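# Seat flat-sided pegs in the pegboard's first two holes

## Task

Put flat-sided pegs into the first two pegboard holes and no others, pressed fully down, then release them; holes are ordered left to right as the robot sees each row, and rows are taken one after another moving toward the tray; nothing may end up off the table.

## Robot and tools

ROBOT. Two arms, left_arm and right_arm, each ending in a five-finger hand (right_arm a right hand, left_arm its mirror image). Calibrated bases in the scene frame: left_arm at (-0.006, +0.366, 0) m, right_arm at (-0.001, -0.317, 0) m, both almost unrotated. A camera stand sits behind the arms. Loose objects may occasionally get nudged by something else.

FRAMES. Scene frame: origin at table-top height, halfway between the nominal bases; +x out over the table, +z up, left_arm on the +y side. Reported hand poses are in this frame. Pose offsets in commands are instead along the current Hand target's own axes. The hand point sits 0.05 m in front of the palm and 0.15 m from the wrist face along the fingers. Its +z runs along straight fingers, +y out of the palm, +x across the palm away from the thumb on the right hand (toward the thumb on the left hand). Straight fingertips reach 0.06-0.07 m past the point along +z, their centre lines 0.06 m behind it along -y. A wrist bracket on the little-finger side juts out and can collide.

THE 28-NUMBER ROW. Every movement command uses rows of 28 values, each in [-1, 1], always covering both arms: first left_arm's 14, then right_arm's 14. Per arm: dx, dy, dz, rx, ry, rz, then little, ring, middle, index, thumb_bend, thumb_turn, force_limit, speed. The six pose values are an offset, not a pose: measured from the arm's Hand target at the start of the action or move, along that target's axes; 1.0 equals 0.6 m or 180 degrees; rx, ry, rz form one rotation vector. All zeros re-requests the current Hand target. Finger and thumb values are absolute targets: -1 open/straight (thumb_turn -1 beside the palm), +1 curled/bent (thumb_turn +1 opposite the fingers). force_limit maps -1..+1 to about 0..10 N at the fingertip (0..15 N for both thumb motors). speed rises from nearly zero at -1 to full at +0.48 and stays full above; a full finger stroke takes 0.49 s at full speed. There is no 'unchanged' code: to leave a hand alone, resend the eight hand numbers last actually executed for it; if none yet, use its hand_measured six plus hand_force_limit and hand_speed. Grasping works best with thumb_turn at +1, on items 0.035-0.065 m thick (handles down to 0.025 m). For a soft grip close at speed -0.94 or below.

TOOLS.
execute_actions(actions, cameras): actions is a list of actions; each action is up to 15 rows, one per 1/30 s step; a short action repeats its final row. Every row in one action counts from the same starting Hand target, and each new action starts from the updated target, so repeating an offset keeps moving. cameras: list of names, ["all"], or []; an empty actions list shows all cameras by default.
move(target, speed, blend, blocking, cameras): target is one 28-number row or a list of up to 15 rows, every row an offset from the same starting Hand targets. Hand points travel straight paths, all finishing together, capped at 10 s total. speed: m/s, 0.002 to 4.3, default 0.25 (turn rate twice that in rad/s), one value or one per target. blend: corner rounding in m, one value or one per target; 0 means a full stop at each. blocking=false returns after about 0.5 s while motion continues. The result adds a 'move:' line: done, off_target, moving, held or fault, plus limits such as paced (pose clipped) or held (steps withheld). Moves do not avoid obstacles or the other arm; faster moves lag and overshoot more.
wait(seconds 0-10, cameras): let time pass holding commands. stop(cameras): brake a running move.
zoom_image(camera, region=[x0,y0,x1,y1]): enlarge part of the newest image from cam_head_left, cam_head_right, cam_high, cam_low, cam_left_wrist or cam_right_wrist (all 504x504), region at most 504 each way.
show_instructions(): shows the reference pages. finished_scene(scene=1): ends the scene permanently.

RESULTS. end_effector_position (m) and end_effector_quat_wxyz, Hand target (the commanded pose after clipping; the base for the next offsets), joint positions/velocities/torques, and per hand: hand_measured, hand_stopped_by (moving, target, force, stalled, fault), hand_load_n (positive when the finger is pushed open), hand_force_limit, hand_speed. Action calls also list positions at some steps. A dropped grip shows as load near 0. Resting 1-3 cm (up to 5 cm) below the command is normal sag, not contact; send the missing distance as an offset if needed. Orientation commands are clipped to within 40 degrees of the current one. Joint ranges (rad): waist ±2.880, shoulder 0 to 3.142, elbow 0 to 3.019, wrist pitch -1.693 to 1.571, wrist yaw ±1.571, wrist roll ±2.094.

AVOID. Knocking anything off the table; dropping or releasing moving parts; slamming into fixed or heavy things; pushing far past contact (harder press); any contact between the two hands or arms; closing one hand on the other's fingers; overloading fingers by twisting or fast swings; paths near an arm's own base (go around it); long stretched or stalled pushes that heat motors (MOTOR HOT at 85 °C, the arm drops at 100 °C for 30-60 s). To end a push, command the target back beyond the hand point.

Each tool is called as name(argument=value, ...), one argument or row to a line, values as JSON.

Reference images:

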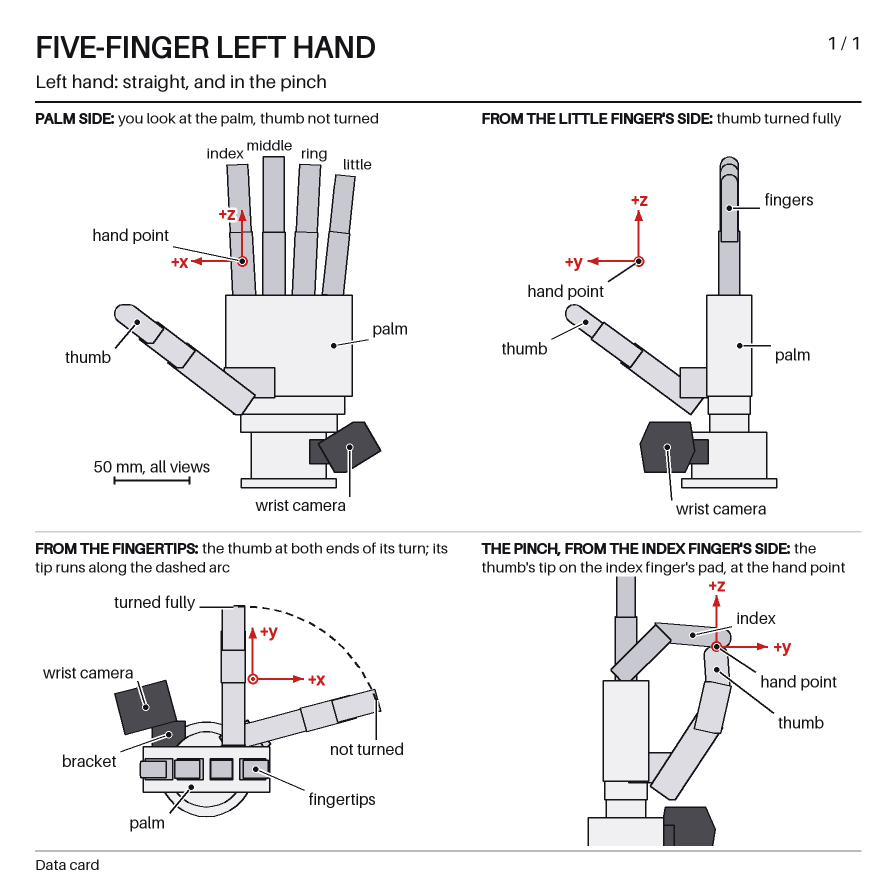

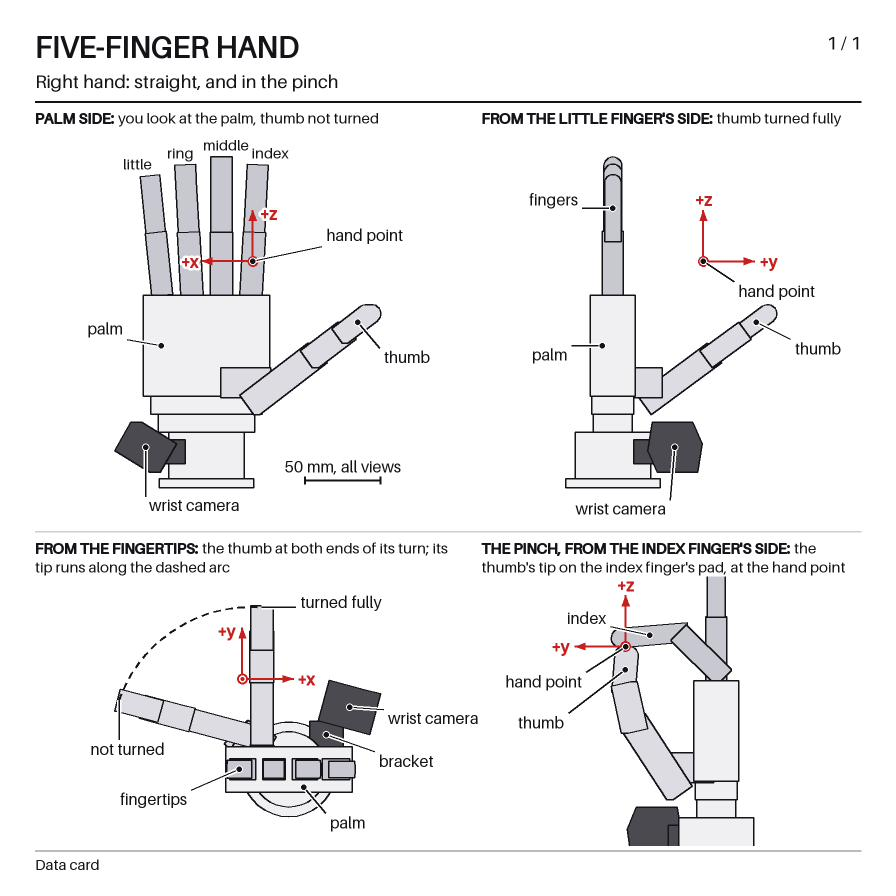

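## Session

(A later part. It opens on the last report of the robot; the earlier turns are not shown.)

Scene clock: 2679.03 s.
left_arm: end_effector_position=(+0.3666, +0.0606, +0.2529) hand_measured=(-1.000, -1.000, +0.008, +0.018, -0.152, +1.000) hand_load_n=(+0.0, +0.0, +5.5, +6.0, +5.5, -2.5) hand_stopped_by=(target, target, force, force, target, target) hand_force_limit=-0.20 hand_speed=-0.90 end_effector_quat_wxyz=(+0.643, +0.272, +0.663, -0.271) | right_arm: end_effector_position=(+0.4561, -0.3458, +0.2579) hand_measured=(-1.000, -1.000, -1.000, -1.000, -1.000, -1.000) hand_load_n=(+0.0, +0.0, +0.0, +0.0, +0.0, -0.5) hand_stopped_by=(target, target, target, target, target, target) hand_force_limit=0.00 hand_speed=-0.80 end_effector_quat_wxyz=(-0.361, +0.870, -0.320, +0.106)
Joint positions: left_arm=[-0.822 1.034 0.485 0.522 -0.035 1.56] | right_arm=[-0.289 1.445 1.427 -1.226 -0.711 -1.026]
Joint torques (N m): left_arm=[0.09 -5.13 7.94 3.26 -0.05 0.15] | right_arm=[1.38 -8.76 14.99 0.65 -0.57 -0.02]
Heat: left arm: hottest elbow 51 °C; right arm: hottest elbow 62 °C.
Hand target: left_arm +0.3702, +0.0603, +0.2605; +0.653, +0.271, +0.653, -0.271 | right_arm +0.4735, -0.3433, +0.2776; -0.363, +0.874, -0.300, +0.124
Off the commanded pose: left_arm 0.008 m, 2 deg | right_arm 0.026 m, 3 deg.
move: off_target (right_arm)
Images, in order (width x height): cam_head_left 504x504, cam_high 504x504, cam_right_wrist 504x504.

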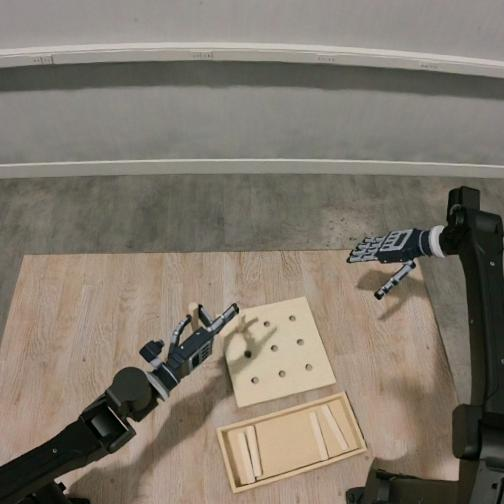

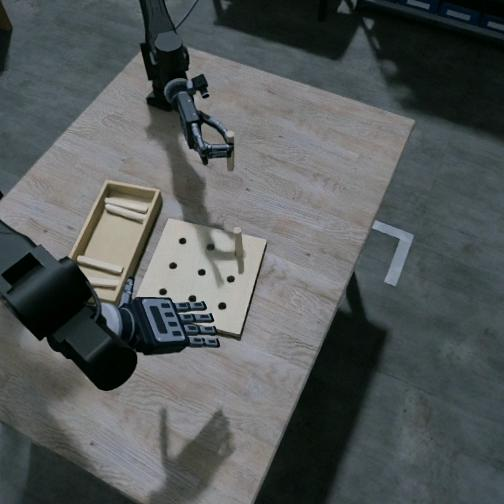

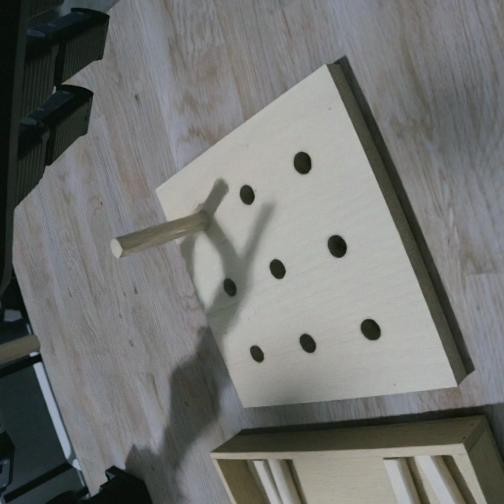

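move(
  target=[0,-0.1143,0.3052,0,0,0, -1, -1, 0.3, 0.3, -0.15, 1, -0.2, -0.9, 0,0,0,0,0,0, -1, -1, -1, -1, -1, -1, 0, -0.8],
  speed=0.15,
  cameras=["cam_right_wrist", "cam_head_left", "cam_high", "cam_left_wrist", "cam_head_right"],
)

Scene clock: 2690.17 s.
left_arm: end_effector_position=(+0.4448, -0.1001, +0.2307) hand_measured=(-1.000, -1.000, +0.008, +0.018, -0.152, +1.000) hand_load_n=(+0.0, +0.0, +5.5, +6.0, +5.0, -2.5) hand_stopped_by=(target, target, force, force, target, target) hand_force_limit=-0.20 hand_speed=-0.90 end_effector_quat_wxyz=(+0.635, +0.276, +0.673, -0.261) | right_arm: end_effector_position=(+0.4561, -0.3458, +0.2579) hand_measured=(-1.000, -1.000, -1.000, -1.000, -1.000, -1.000) hand_load_n=(+0.0, +0.0, +0.0, +0.0, +0.0, +0.0) hand_stopped_by=(target, target, target, target, target, target) hand_force_limit=0.00 hand_speed=-0.80 end_effector_quat_wxyz=(-0.360, +0.870, -0.319, +0.106)
Joint positions: left_arm=[-0.939 1.56 0.906 0.596 -0.163 1.56] | right_arm=[-0.289 1.445 1.427 -1.226 -0.711 -1.026]
Joint torques (N m): left_arm=[-1.14 -13.27 11.12 2.61 -0.21 0.14] | right_arm=[1.32 -8.76 14.98 0.66 -0.56 0.01]
Heat: left arm: hottest elbow 51 °C; right arm: hottest elbow 63 °C.
Hand target: left_arm +0.4511, -0.1176, +0.2605; +0.653, +0.271, +0.653, -0.271 | right_arm +0.4735, -0.3433, +0.2776; -0.363, +0.874, -0.300, +0.124
Off the commanded pose: left_arm 0.035 m, 3 deg | right_arm 0.026 m, 3 deg.
move: off_target (left_arm, right_arm)
Images, in order (width x height): cam_head_left 504x504, cam_head_right 504x504, cam_high 504x504, cam_left_wrist 504x504, cam_right_wrist 504x504.

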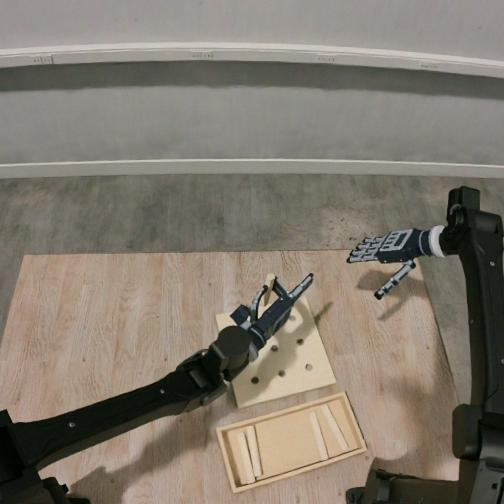

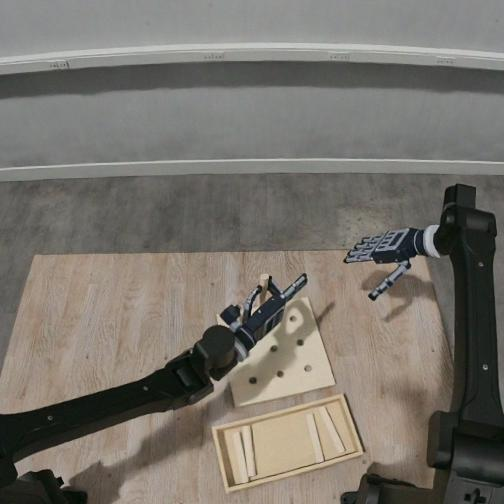

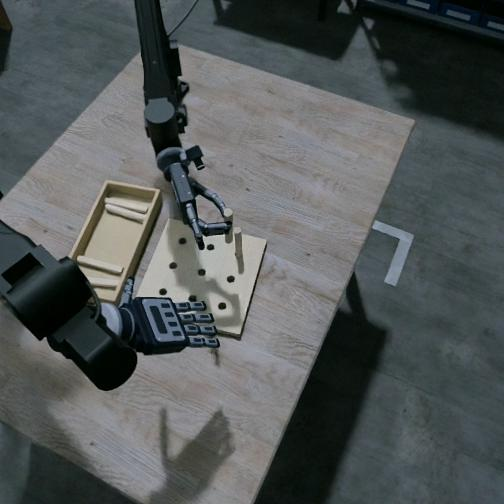

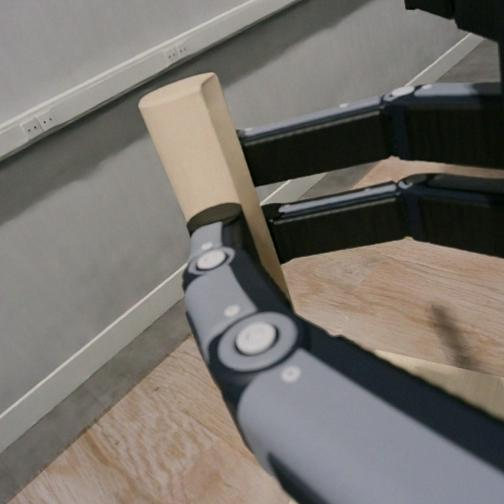

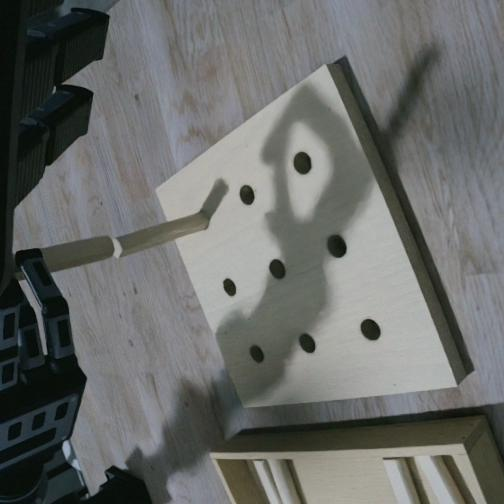

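move(
  target=[
    [0,-0.02,0.0295,0,0,0, -1, -1, 0.3, 0.3, -0.15, 1, -0.2, -0.9, 0,0,0,0,0,0, -1, -1, -1, -1, -1, -1, 0, -0.8],
    [0.05,-0.02,0.0295,0,0,0, -1, -1, 0.3, 0.3, -0.15, 1, -0.2, -0.9, 0,0,0,0,0,0, -1, -1, -1, -1, -1, -1, 0, -0.8],
  ],
  speed=0.1,
  cameras=["cam_right_wrist", "cam_high"],
)

Scene clock: 2706.90 s.
left_arm: end_effector_position=(+0.4546, -0.1272, +0.2074) hand_measured=(-1.000, -1.000, +0.008, +0.018, -0.152, +1.000) hand_load_n=(+0.0, +0.0, +5.5, +6.0, +5.0, -2.5) hand_stopped_by=(target, target, force, force, target, target) hand_force_limit=-0.20 hand_speed=-0.90 end_effector_quat_wxyz=(+0.636, +0.275, +0.672, -0.261) | right_arm: end_effector_position=(+0.4561, -0.3458, +0.2579) hand_measured=(-1.000, -1.000, -1.000, -1.000, -1.000, -1.000) hand_load_n=(+0.0, +0.0, +0.0, +0.0, +0.0, +0.0) hand_stopped_by=(target, target, target, target, target, target) hand_force_limit=0.00 hand_speed=-0.80 end_effector_quat_wxyz=(-0.360, +0.870, -0.319, +0.106)
Joint positions: left_arm=[-0.956 1.667 0.961 0.65 -0.181 1.56] | right_arm=[-0.289 1.445 1.427 -1.226 -0.711 -1.026]
Joint torques (N m): left_arm=[-1.26 -15.21 8.81 3.23 -0.19 0.14] | right_arm=[1.44 -8.64 15.01 0.66 -0.56 0.01]
Heat: left arm: hottest elbow 53 °C; right arm: hottest elbow 65 °C.
Hand target: left_arm +0.4552, -0.1386, +0.2303; +0.653, +0.271, +0.653, -0.271 | right_arm +0.4735, -0.3433, +0.2776; -0.363, +0.874, -0.300, +0.124
Off the commanded pose: left_arm 0.026 m, 3 deg | right_arm 0.026 m, 3 deg.
move: off_target (left_arm, right_arm)
Images, in order (width x height): cam_high 504x504, cam_right_wrist 504x504.

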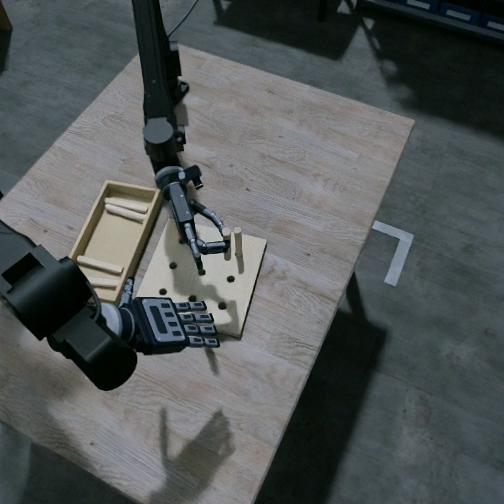

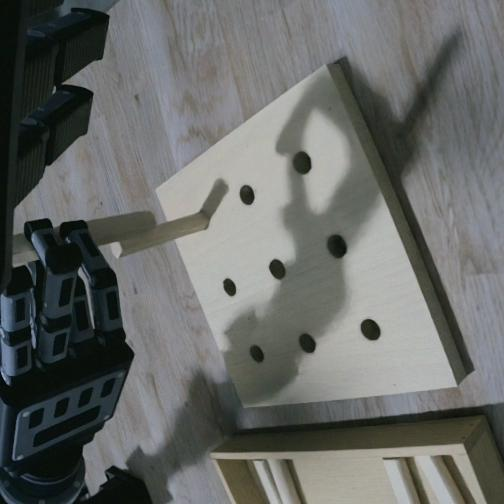

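zoom_image(
  camera="cam_right_wrist",
  region=[60, 140, 320, 300],
)

zoom_image(
  camera="cam_high",
  region=[180, 200, 280, 300],
)

Scaled by 1.938 from the camera's 504x504 image, which has a finer 720x720 frame.

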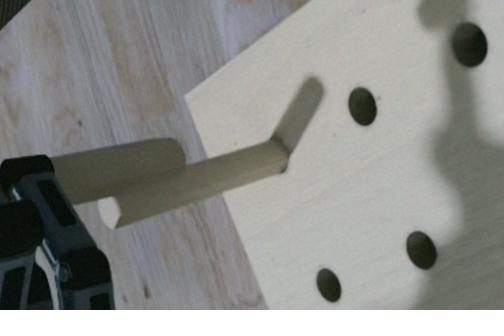

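Scaled by 5.040 from the camera's 504x504 image, which has a finer 720x720 frame.

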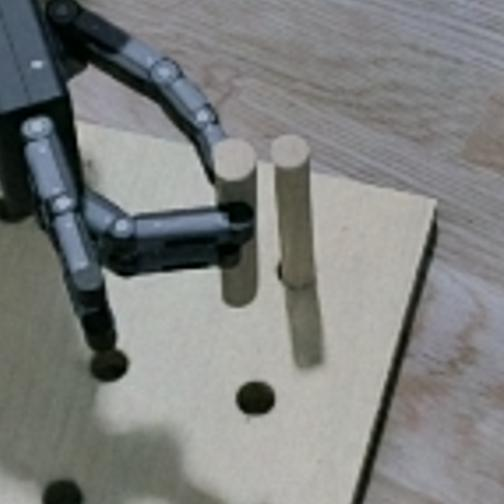

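move(
  target=[0.075,-0.0212,0.0212,0,0,0, -1, -1, 0.3, 0.3, -0.15, 1, -0.2, -0.9, 0,0,0,0,0,0, -1, -1, -1, -1, -1, -1, 0, -0.8],
  speed=0.1,
  cameras=["cam_right_wrist", "cam_high", "cam_head_left"],
)

zoom_image(
  camera="cam_right_wrist",
  region=[60, 140, 320, 300],
)

zoom_image(
  camera="cam_high",
  region=[180, 200, 280, 300],
)

zoom_image(
  camera="cam_head_left",
  region=[215, 270, 335, 350],
)

Scene clock: 2774.37 s.
left_arm: end_effector_position=(+0.4533, -0.1416, +0.1577) hand_measured=(-1.000, -1.000, +0.008, +0.018, -0.152, +1.000) hand_load_n=(+0.0, +0.0, +5.5, +6.0, +5.5, -2.5) hand_stopped_by=(target, target, force, force, target, target) hand_force_limit=-0.20 hand_speed=-0.90 end_effector_quat_wxyz=(+0.633, +0.277, +0.675, -0.258) | right_arm: end_effector_position=(+0.4561, -0.3458, +0.2579) hand_measured=(-1.000, -1.000, -1.000, -1.000, -1.000, -1.000) hand_load_n=(+0.0, +0.0, -0.5, +0.0, +0.0, +0.0) hand_stopped_by=(target, target, target, target, target, target) hand_force_limit=0.00 hand_speed=-0.80 end_effector_quat_wxyz=(-0.360, +0.870, -0.319, +0.106)
Joint positions: left_arm=[-0.975 1.785 0.961 0.758 -0.2 1.56] | right_arm=[-0.289 1.445 1.427 -1.226 -0.711 -1.026]
Joint torques (N m): left_arm=[-1.32 -16.56 8.77 3.23 -0.22 0.14] | right_arm=[1.32 -8.64 14.99 0.64 -0.57 0.01]
Heat: left arm: hottest elbow 54 °C; right arm: hottest elbow 72 °C.
Hand target: left_arm +0.4553, -0.1565, +0.1854; +0.653, +0.271, +0.653, -0.271 | right_arm +0.4735, -0.3433, +0.2776; -0.363, +0.874, -0.300, +0.124
Off the commanded pose: left_arm 0.031 m, 4 deg | right_arm 0.026 m, 3 deg.
move: off_target (left_arm, right_arm)
Images, in order (width x height): cam_head_left 504x504, cam_high 504x504, cam_right_wrist 504x504.

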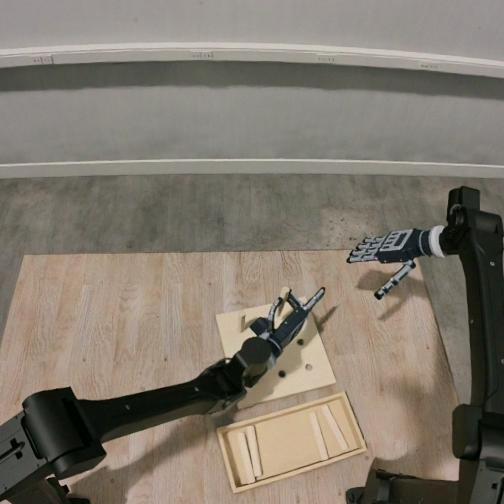

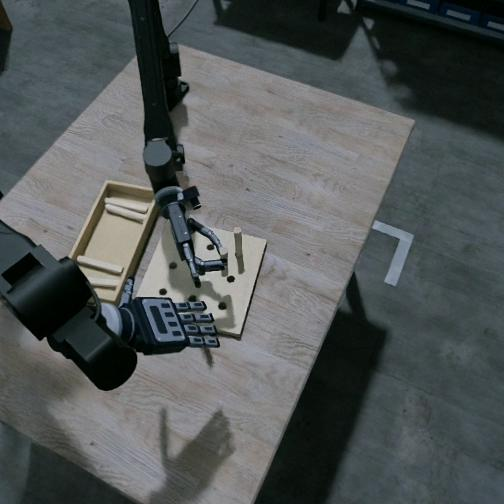

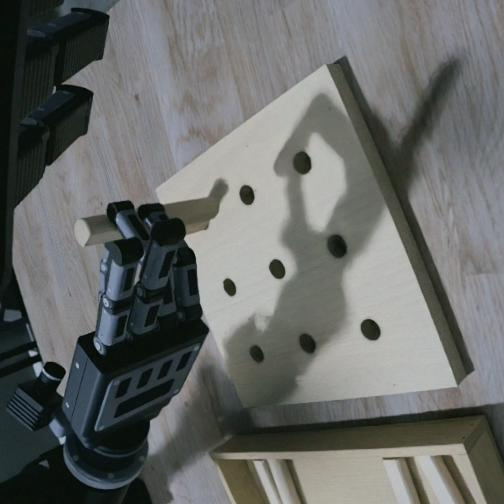

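Scaled by 1.938 from the camera's 504x504 image, which has a finer 720x720 frame.

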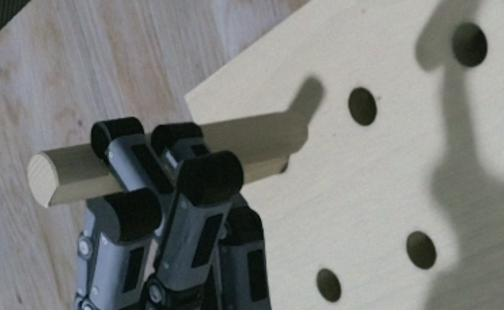

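Scaled by 5.040 from the camera's 504x504 image, which has a finer 720x720 frame.

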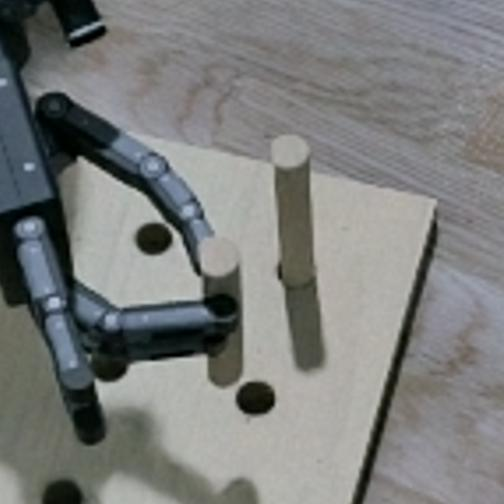

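Scaled by 4.200 from the camera's 504x504 image, which has a finer 720x720 frame.

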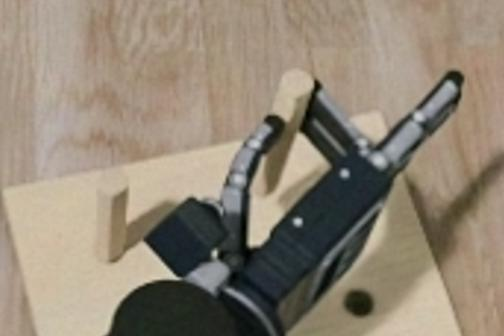

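move(
  target=[0,0.0318,-0.0271,0,0,0, -1, -1, 0.3, 0.3, -0.15, 1, -0.2, -0.9, 0,0,0,0,0,0, -1, -1, -1, -1, -1, -1, 0, -0.8],
  speed=0.1,
  cameras=["cam_right_wrist", "cam_high", "cam_head_left"],
)

zoom_image(
  camera="cam_right_wrist",
  region=[60, 140, 320, 300],
)

zoom_image(
  camera="cam_high",
  region=[180, 200, 280, 300],
)

zoom_image(
  camera="cam_head_left",
  region=[215, 270, 335, 350],
)

Scene clock: 2806.77 s.
left_arm: end_effector_position=(+0.4508, -0.1358, +0.1613) hand_measured=(-1.000, -1.000, +0.008, +0.018, -0.152, +1.000) hand_load_n=(+0.0, +0.0, +5.5, +6.0, +5.0, -2.5) hand_stopped_by=(target, target, force, force, target, target) hand_force_limit=-0.20 hand_speed=-0.90 end_effector_quat_wxyz=(+0.635, +0.280, +0.669, -0.266) | right_arm: end_effector_position=(+0.4561, -0.3458, +0.2579) hand_measured=(-1.000, -1.000, -1.000, -1.000, -1.000, -1.000) hand_load_n=(+0.0, +0.0, +0.0, +0.0, +0.0, +0.0) hand_stopped_by=(target, target, target, target, target, target) hand_force_limit=0.00 hand_speed=-0.80 end_effector_quat_wxyz=(-0.360, +0.870, -0.319, +0.106)
Joint positions: left_arm=[-0.967 1.767 0.936 0.778 -0.175 1.561] | right_arm=[-0.289 1.445 1.427 -1.226 -0.711 -1.026]
Joint torques (N m): left_arm=[0.67 -17.79 6.22 3.23 0.05 0.14] | right_arm=[1.38 -8.76 14.99 0.65 -0.57 0]
Heat: left arm: hottest elbow 55 °C; right arm: hottest elbow 74 °C.
Hand target: left_arm +0.4572, -0.1316, +0.1854; +0.653, +0.271, +0.653, -0.271 | right_arm +0.4735, -0.3433, +0.2776; -0.363, +0.874, -0.300, +0.124
Off the commanded pose: left_arm 0.025 m, 3 deg | right_arm 0.026 m, 3 deg.
move: off_target (left_arm, right_arm)
Images, in order (width x height): cam_head_left 504x504, cam_high 504x504, cam_right_wrist 504x504.

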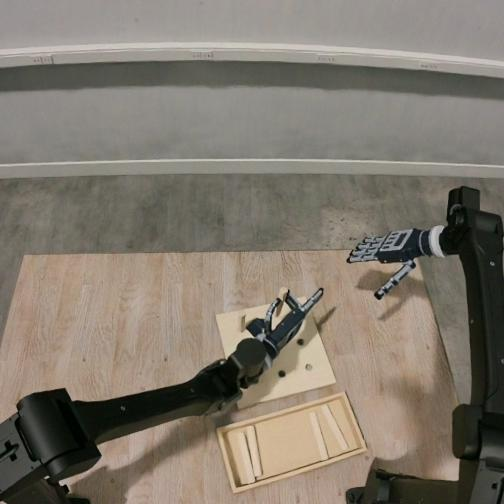

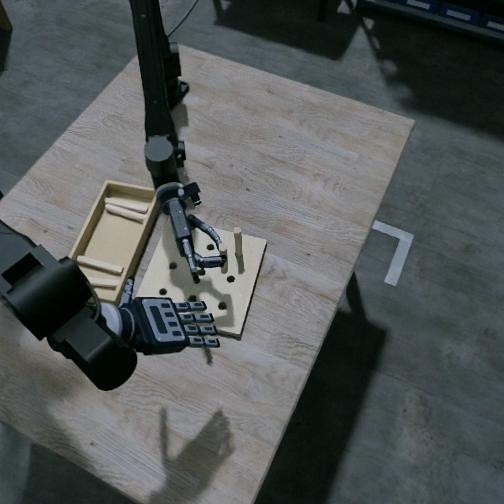

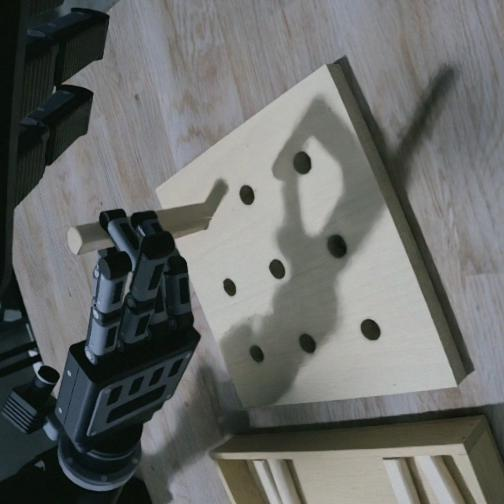

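Scaled by 1.938 from the camera's 504x504 image, which has a finer 720x720 frame.

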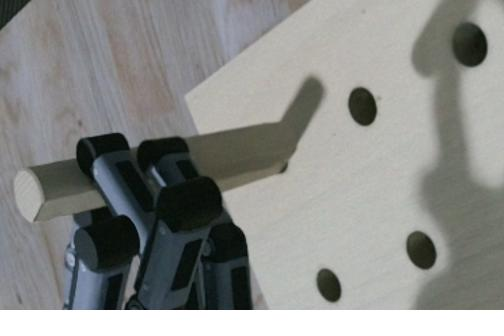

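Scaled by 5.040 from the camera's 504x504 image, which has a finer 720x720 frame.

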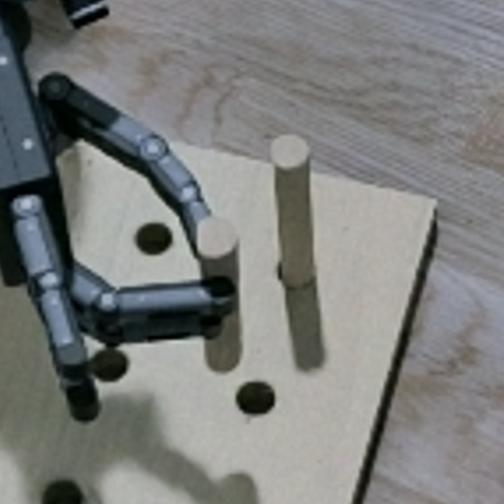

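Scaled by 4.200 from the camera's 504x504 image, which has a finer 720x720 frame.

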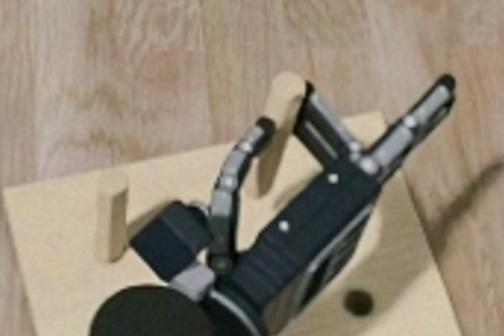

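move(
  target=[0,0.03,-0.023,0,0,0, -1, -1, 0.3, 0.3, -0.15, 1, -0.2, -0.9, 0,0,0,0,0,0, -1, -1, -1, -1, -1, -1, 0, -0.8],
  speed=0.1,
  cameras=["cam_right_wrist", "cam_high", "cam_head_left"],
)

zoom_image(
  camera="cam_right_wrist",
  region=[60, 140, 320, 300],
)

zoom_image(
  camera="cam_high",
  region=[180, 200, 280, 300],
)

zoom_image(
  camera="cam_head_left",
  region=[215, 270, 335, 350],
)

Scene clock: 2825.17 s.
left_arm: end_effector_position=(+0.4546, -0.1128, +0.1623) hand_measured=(-1.000, -1.000, +0.008, +0.018, -0.152, +1.000) hand_load_n=(+0.0, +0.0, +5.5, +5.5, +5.0, -2.5) hand_stopped_by=(target, target, force, force, target, target) hand_force_limit=-0.20 hand_speed=-0.90 end_effector_quat_wxyz=(+0.635, +0.279, +0.669, -0.266) | right_arm: end_effector_position=(+0.4561, -0.3458, +0.2579) hand_measured=(-1.000, -1.000, -1.000, -1.000, -1.000, -1.000) hand_load_n=(+0.0, +0.0, +0.0, +0.0, -0.5, +0.0) hand_stopped_by=(target, target, target, target, target, target) hand_force_limit=0.00 hand_speed=-0.80 end_effector_quat_wxyz=(-0.360, +0.870, -0.319, +0.106)
Joint positions: left_arm=[-0.933 1.733 0.887 0.794 -0.143 1.561] | right_arm=[-0.289 1.445 1.427 -1.226 -0.711 -1.026]
Joint torques (N m): left_arm=[0.56 -16.97 6.11 3.22 0.04 0.14] | right_arm=[1.44 -8.64 14.97 0.66 -0.57 0.01]
Heat: left arm: hottest elbow 54 °C; right arm: hottest elbow 74 °C.
Hand target: left_arm +0.4602, -0.1091, +0.1853; +0.653, +0.271, +0.653, -0.271 | right_arm +0.4735, -0.3433, +0.2776; -0.363, +0.874, -0.300, +0.124
Off the commanded pose: left_arm 0.024 m, 3 deg | right_arm 0.026 m, 3 deg.
move: off_target (left_arm, right_arm)
Images, in order (width x height): cam_head_left 504x504, cam_high 504x504, cam_right_wrist 504x504.

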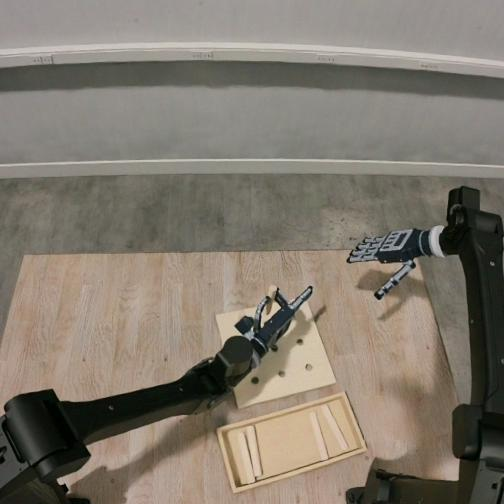

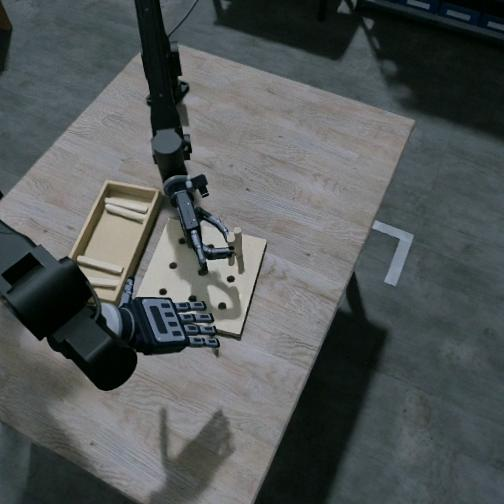

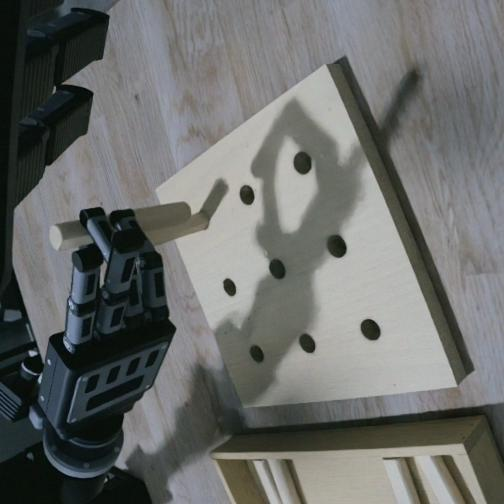

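Scaled by 1.938 from the camera's 504x504 image, which has a finer 720x720 frame.

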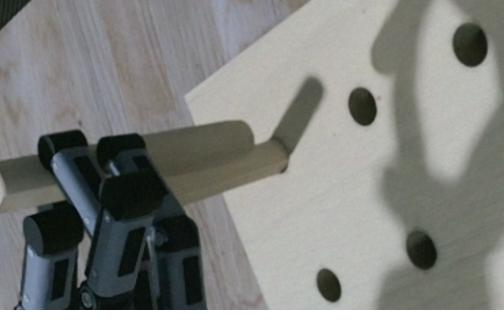

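Scaled by 5.040 from the camera's 504x504 image, which has a finer 720x720 frame.

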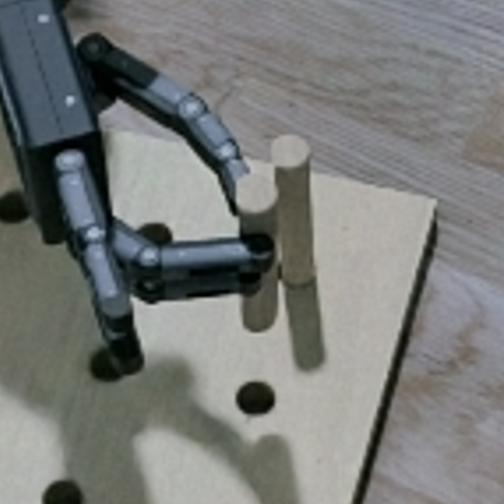

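Scaled by 4.200 from the camera's 504x504 image, which has a finer 720x720 frame.

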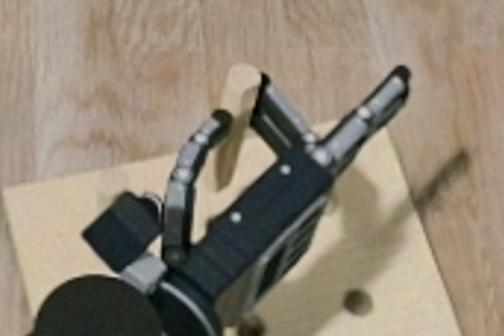

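move(
  target=[0.0833,-0.0053,0.0018,0,0,0, -1, -1, 0.3, 0.3, -0.15, 1, -0.2, -0.9, 0,0,0,0,0,0, -1, -1, -1, -1, -1, -1, 0, -0.8],
  speed=0.08,
  cameras=["cam_right_wrist", "cam_high", "cam_head_left"],
)

zoom_image(
  camera="cam_right_wrist",
  region=[60, 140, 320, 300],
)

zoom_image(
  camera="cam_high",
  region=[180, 200, 280, 300],
)

zoom_image(
  camera="cam_head_left",
  region=[215, 270, 335, 350],
)

Scene clock: 2853.53 s.
left_arm: end_effector_position=(+0.4544, -0.1124, +0.1246) hand_measured=(-1.000, -1.000, +0.008, +0.018, -0.152, +1.000) hand_load_n=(+0.0, +0.0, +5.5, +6.0, +5.0, -2.5) hand_stopped_by=(target, target, force, force, target, target) hand_force_limit=-0.20 hand_speed=-0.90 end_effector_quat_wxyz=(+0.641, +0.276, +0.664, -0.270) | right_arm: end_effector_position=(+0.4561, -0.3458, +0.2579) hand_measured=(-1.000, -1.000, -1.000, -1.000, -1.000, -1.000) hand_load_n=(+0.0, +0.0, +0.0, +0.0, +0.0, -0.5) hand_stopped_by=(target, target, target, target, target, target) hand_force_limit=0.00 hand_speed=-0.80 end_effector_quat_wxyz=(-0.360, +0.870, -0.319, +0.106)
Joint positions: left_arm=[-0.933 1.83 0.865 0.931 -0.143 1.561] | right_arm=[-0.289 1.445 1.427 -1.226 -0.711 -1.026]
Joint torques (N m): left_arm=[0.03 -15.79 5.87 3.33 -0.18 0.13] | right_arm=[1.38 -8.76 15.01 0.65 -0.56 0.01]
Heat: left arm: hottest elbow 54 °C; right arm: hottest elbow 75 °C.
Hand target: left_arm +0.4587, -0.1121, +0.1355; +0.653, +0.271, +0.653, -0.271 | right_arm +0.4735, -0.3433, +0.2776; -0.363, +0.874, -0.300, +0.124
Off the commanded pose: left_arm 0.012 m, 2 deg | right_arm 0.026 m, 3 deg.
move: off_target (left_arm, right_arm)
Images, in order (width x height): cam_head_left 504x504, cam_high 504x504, cam_right_wrist 504x504.

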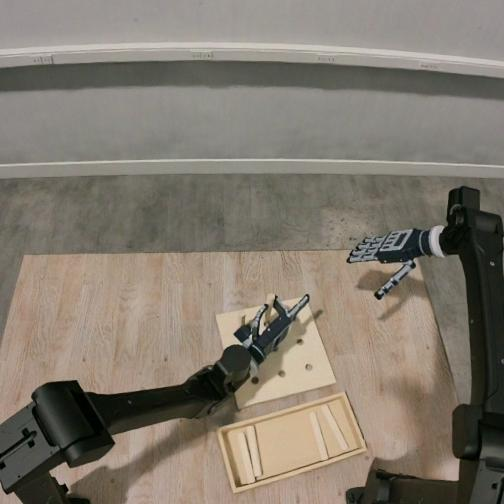

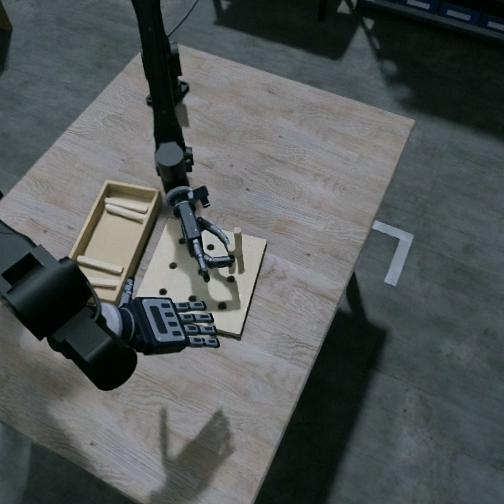

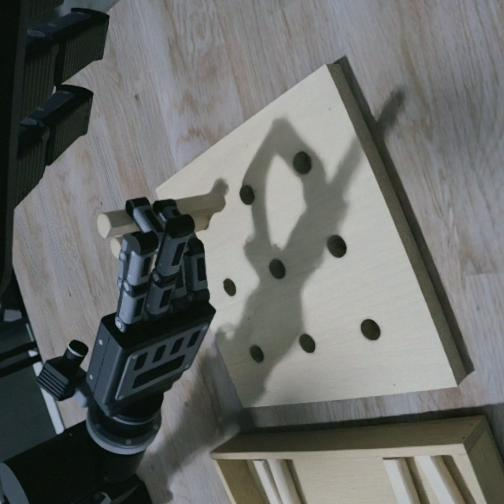

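Scaled by 1.938 from the camera's 504x504 image, which has a finer 720x720 frame.

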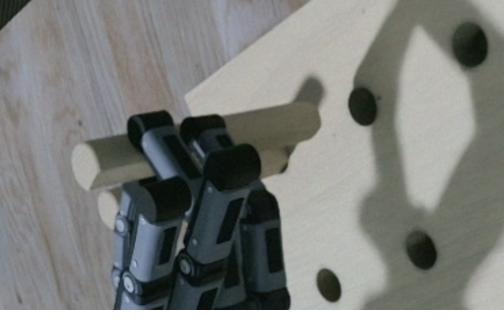

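Scaled by 5.040 from the camera's 504x504 image, which has a finer 720x720 frame.

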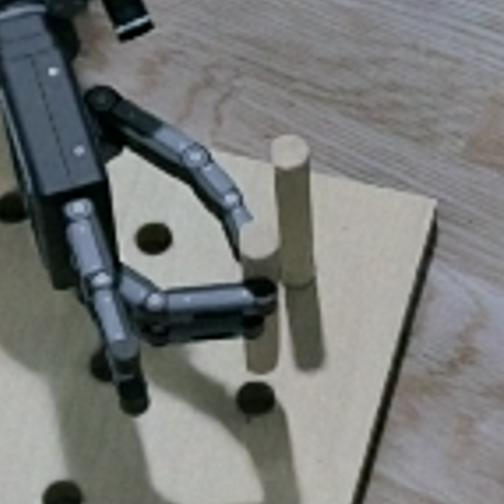

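Scaled by 4.200 from the camera's 504x504 image, which has a finer 720x720 frame.

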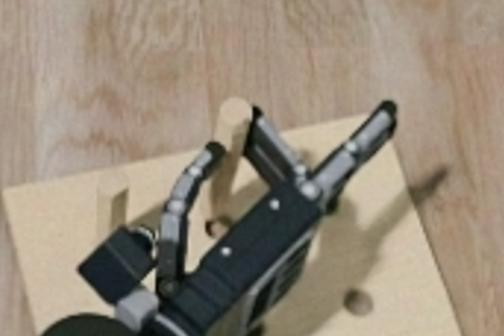

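move(
  target=[0.0333,-0.0045,0.0018,0,0,0, -1, -1, 0.3, 0.3, -0.15, 1, -0.2, -0.9, 0,0,0,0,0,0, -1, -1, -1, -1, -1, -1, 0, -0.8],
  speed=0.06,
  cameras=["cam_right_wrist", "cam_high", "cam_head_left"],
)

zoom_image(
  camera="cam_right_wrist",
  region=[180, 150, 300, 250],
)

zoom_image(
  camera="cam_high",
  region=[200, 230, 260, 290],
)

zoom_image(
  camera="cam_head_left",
  region=[235, 285, 305, 345],
)

Scene clock: 2870.40 s.
left_arm: end_effector_position=(+0.4556, -0.1127, +0.1058) hand_measured=(-1.000, -1.000, +0.008, +0.018, -0.152, +1.000) hand_load_n=(+0.0, +0.0, +5.5, +6.0, +5.0, -2.5) hand_stopped_by=(target, target, force, force, target, target) hand_force_limit=-0.20 hand_speed=-0.90 end_effector_quat_wxyz=(+0.642, +0.274, +0.664, -0.268) | right_arm: end_effector_position=(+0.4561, -0.3458, +0.2579) hand_measured=(-1.000, -1.000, -1.000, -1.000, -1.000, -1.000) hand_load_n=(+0.0, +0.0, +0.0, +0.0, +0.0, +0.0) hand_stopped_by=(target, target, target, target, target, target) hand_force_limit=0.00 hand_speed=-0.80 end_effector_quat_wxyz=(-0.360, +0.870, -0.319, +0.106)
Joint positions: left_arm=[-0.933 1.881 0.865 0.983 -0.148 1.561] | right_arm=[-0.289 1.445 1.427 -1.226 -0.711 -1.026]
Joint torques (N m): left_arm=[-0.44 -15.85 5.6 3.15 -0.2 0.14] | right_arm=[1.38 -8.76 14.99 0.65 -0.57 0.01]
Heat: left arm: hottest elbow 53 °C; right arm: hottest elbow 76 °C.
Hand target: left_arm +0.4576, -0.1147, +0.1153; +0.653, +0.271, +0.653, -0.270 | right_arm +0.4735, -0.3433, +0.2776; -0.363, +0.874, -0.300, +0.124
Off the commanded pose: left_arm 0.010 m, 2 deg | right_arm 0.026 m, 3 deg.
move: off_target (right_arm)
Images, in order (width x height): cam_head_left 504x504, cam_high 504x504, cam_right_wrist 504x504.

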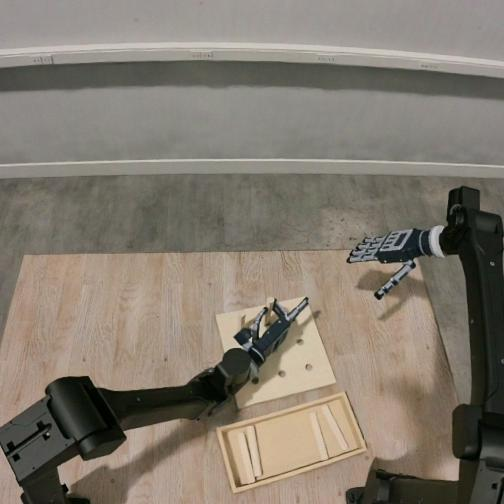

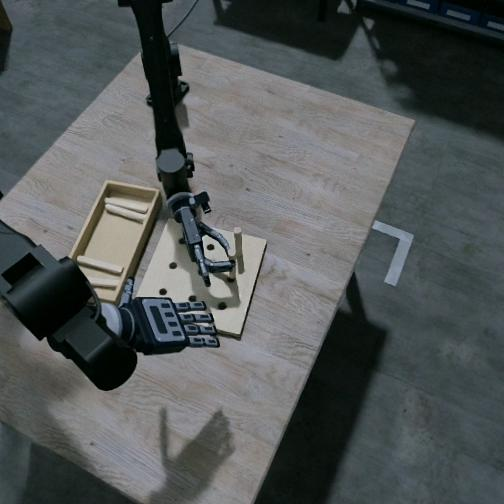

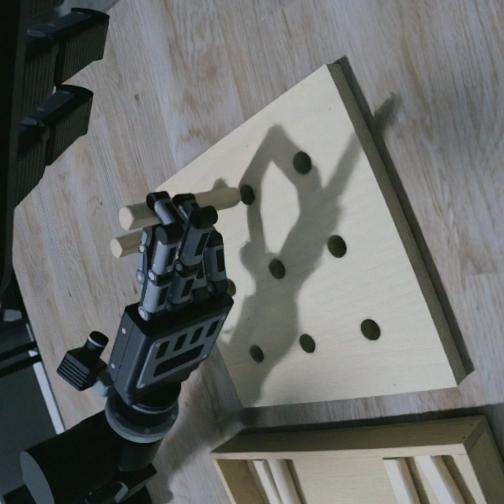

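Scaled by 4.200 from the camera's 504x504 image, which has a finer 720x720 frame.

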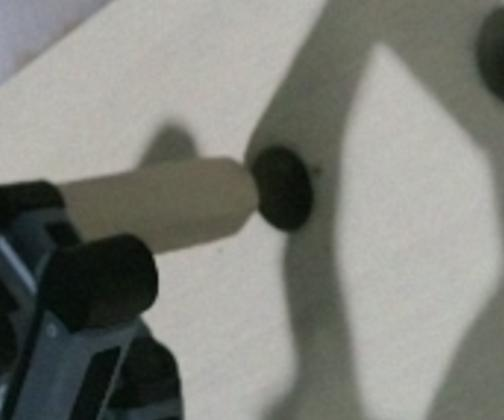

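Scaled by 8.400 from the camera's 504x504 image, which has a finer 720x720 frame.

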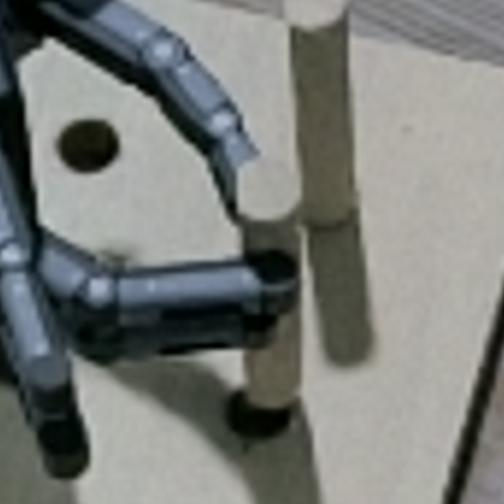

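Scaled by 7.200 from the camera's 504x504 image, which has a finer 720x720 frame.

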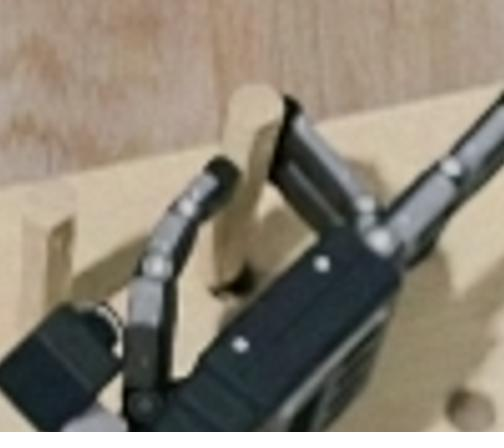

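move(
  target=[0.02,-0.0094,0.0047,0,0,0, -1, -1, 0.3, 0.3, -0.15, 1, -0.2, -0.9, 0,0,0,0,0,0, -1, -1, -1, -1, -1, -1, 0, -0.8],
  speed=0.05,
  cameras=["cam_right_wrist", "cam_high", "cam_head_left"],
)

zoom_image(
  camera="cam_right_wrist",
  region=[180, 150, 300, 250],
)

zoom_image(
  camera="cam_high",
  region=[200, 230, 260, 290],
)

zoom_image(
  camera="cam_head_left",
  region=[235, 285, 305, 345],
)

Scene clock: 2897.00 s.
left_arm: end_effector_position=(+0.4568, -0.1112, +0.0967) hand_measured=(-1.000, -1.000, +0.008, +0.018, -0.152, +1.000) hand_load_n=(+0.0, +0.0, +6.0, +5.5, +5.0, -3.0) hand_stopped_by=(target, target, force, force, target, target) hand_force_limit=-0.20 hand_speed=-0.90 end_effector_quat_wxyz=(+0.645, +0.271, +0.664, -0.265) | right_arm: end_effector_position=(+0.4561, -0.3458, +0.2579) hand_measured=(-1.000, -1.000, -1.000, -1.000, -1.000, -1.000) hand_load_n=(+0.0, +0.0, +0.0, +0.0, +0.0, +0.0) hand_stopped_by=(target, target, target, target, target, target) hand_force_limit=0.00 hand_speed=-0.80 end_effector_quat_wxyz=(-0.360, +0.870, -0.319, +0.106)
Joint positions: left_arm=[-0.933 1.907 0.865 1.013 -0.158 1.564] | right_arm=[-0.289 1.445 1.427 -1.226 -0.711 -1.026]
Joint torques (N m): left_arm=[-1.32 -14.8 6.13 3.17 -0.19 0.1] | right_arm=[1.38 -8.64 14.99 0.65 -0.56 0.01]
Heat: left arm: hottest elbow 51 °C; right arm: hottest elbow 76 °C.
Hand target: left_arm +0.4556, -0.1207, +0.1035; +0.653, +0.271, +0.653, -0.271 | right_arm +0.4735, -0.3433, +0.2776; -0.363, +0.874, -0.300, +0.124
Off the commanded pose: left_arm 0.012 m, 2 deg | right_arm 0.026 m, 3 deg.
move: off_target (left_arm, right_arm)
Images, in order (width x height): cam_head_left 504x504, cam_high 504x504, cam_right_wrist 504x504.

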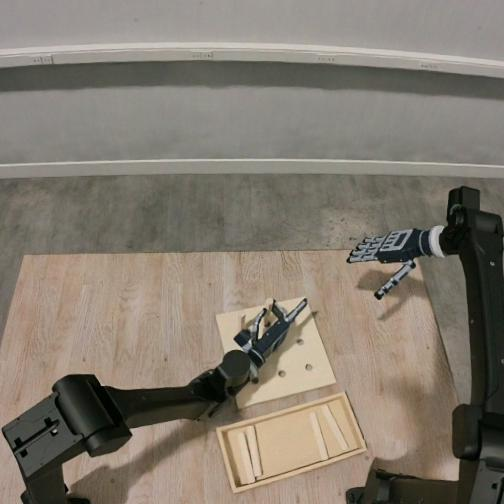

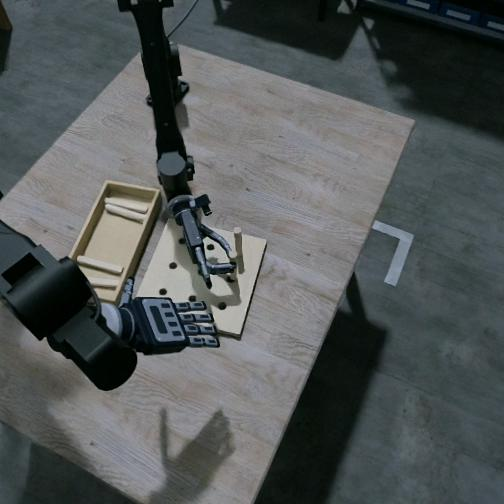

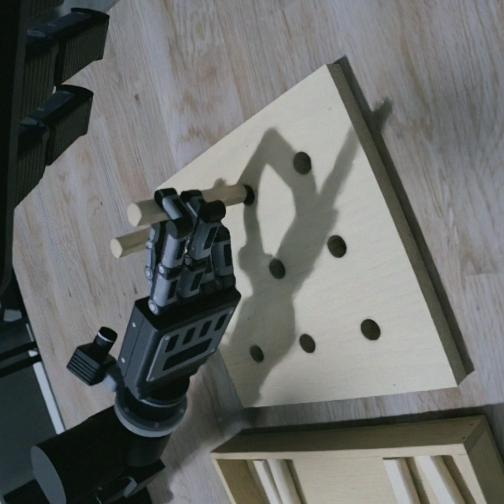

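Scaled by 4.200 from the camera's 504x504 image, which has a finer 720x720 frame.

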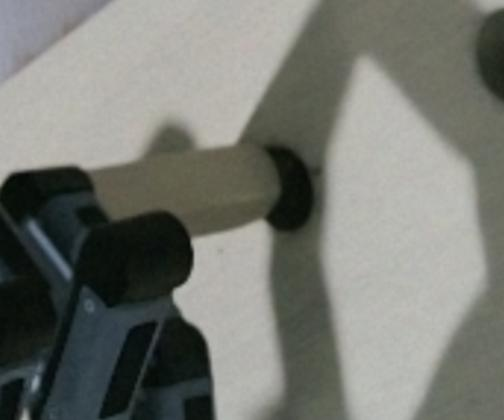

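Scaled by 8.400 from the camera's 504x504 image, which has a finer 720x720 frame.

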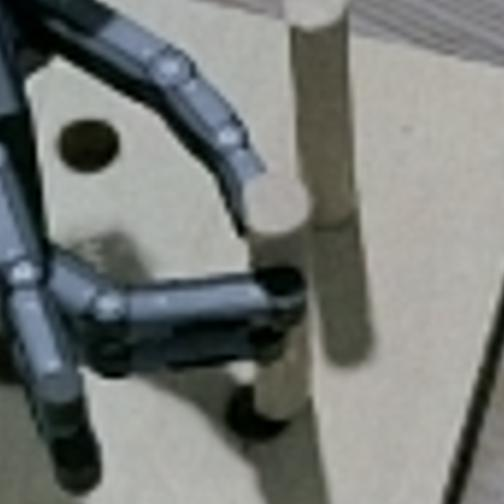

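Scaled by 7.200 from the camera's 504x504 image, which has a finer 720x720 frame.

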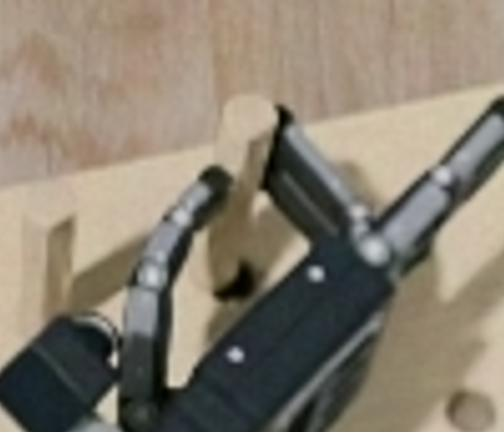

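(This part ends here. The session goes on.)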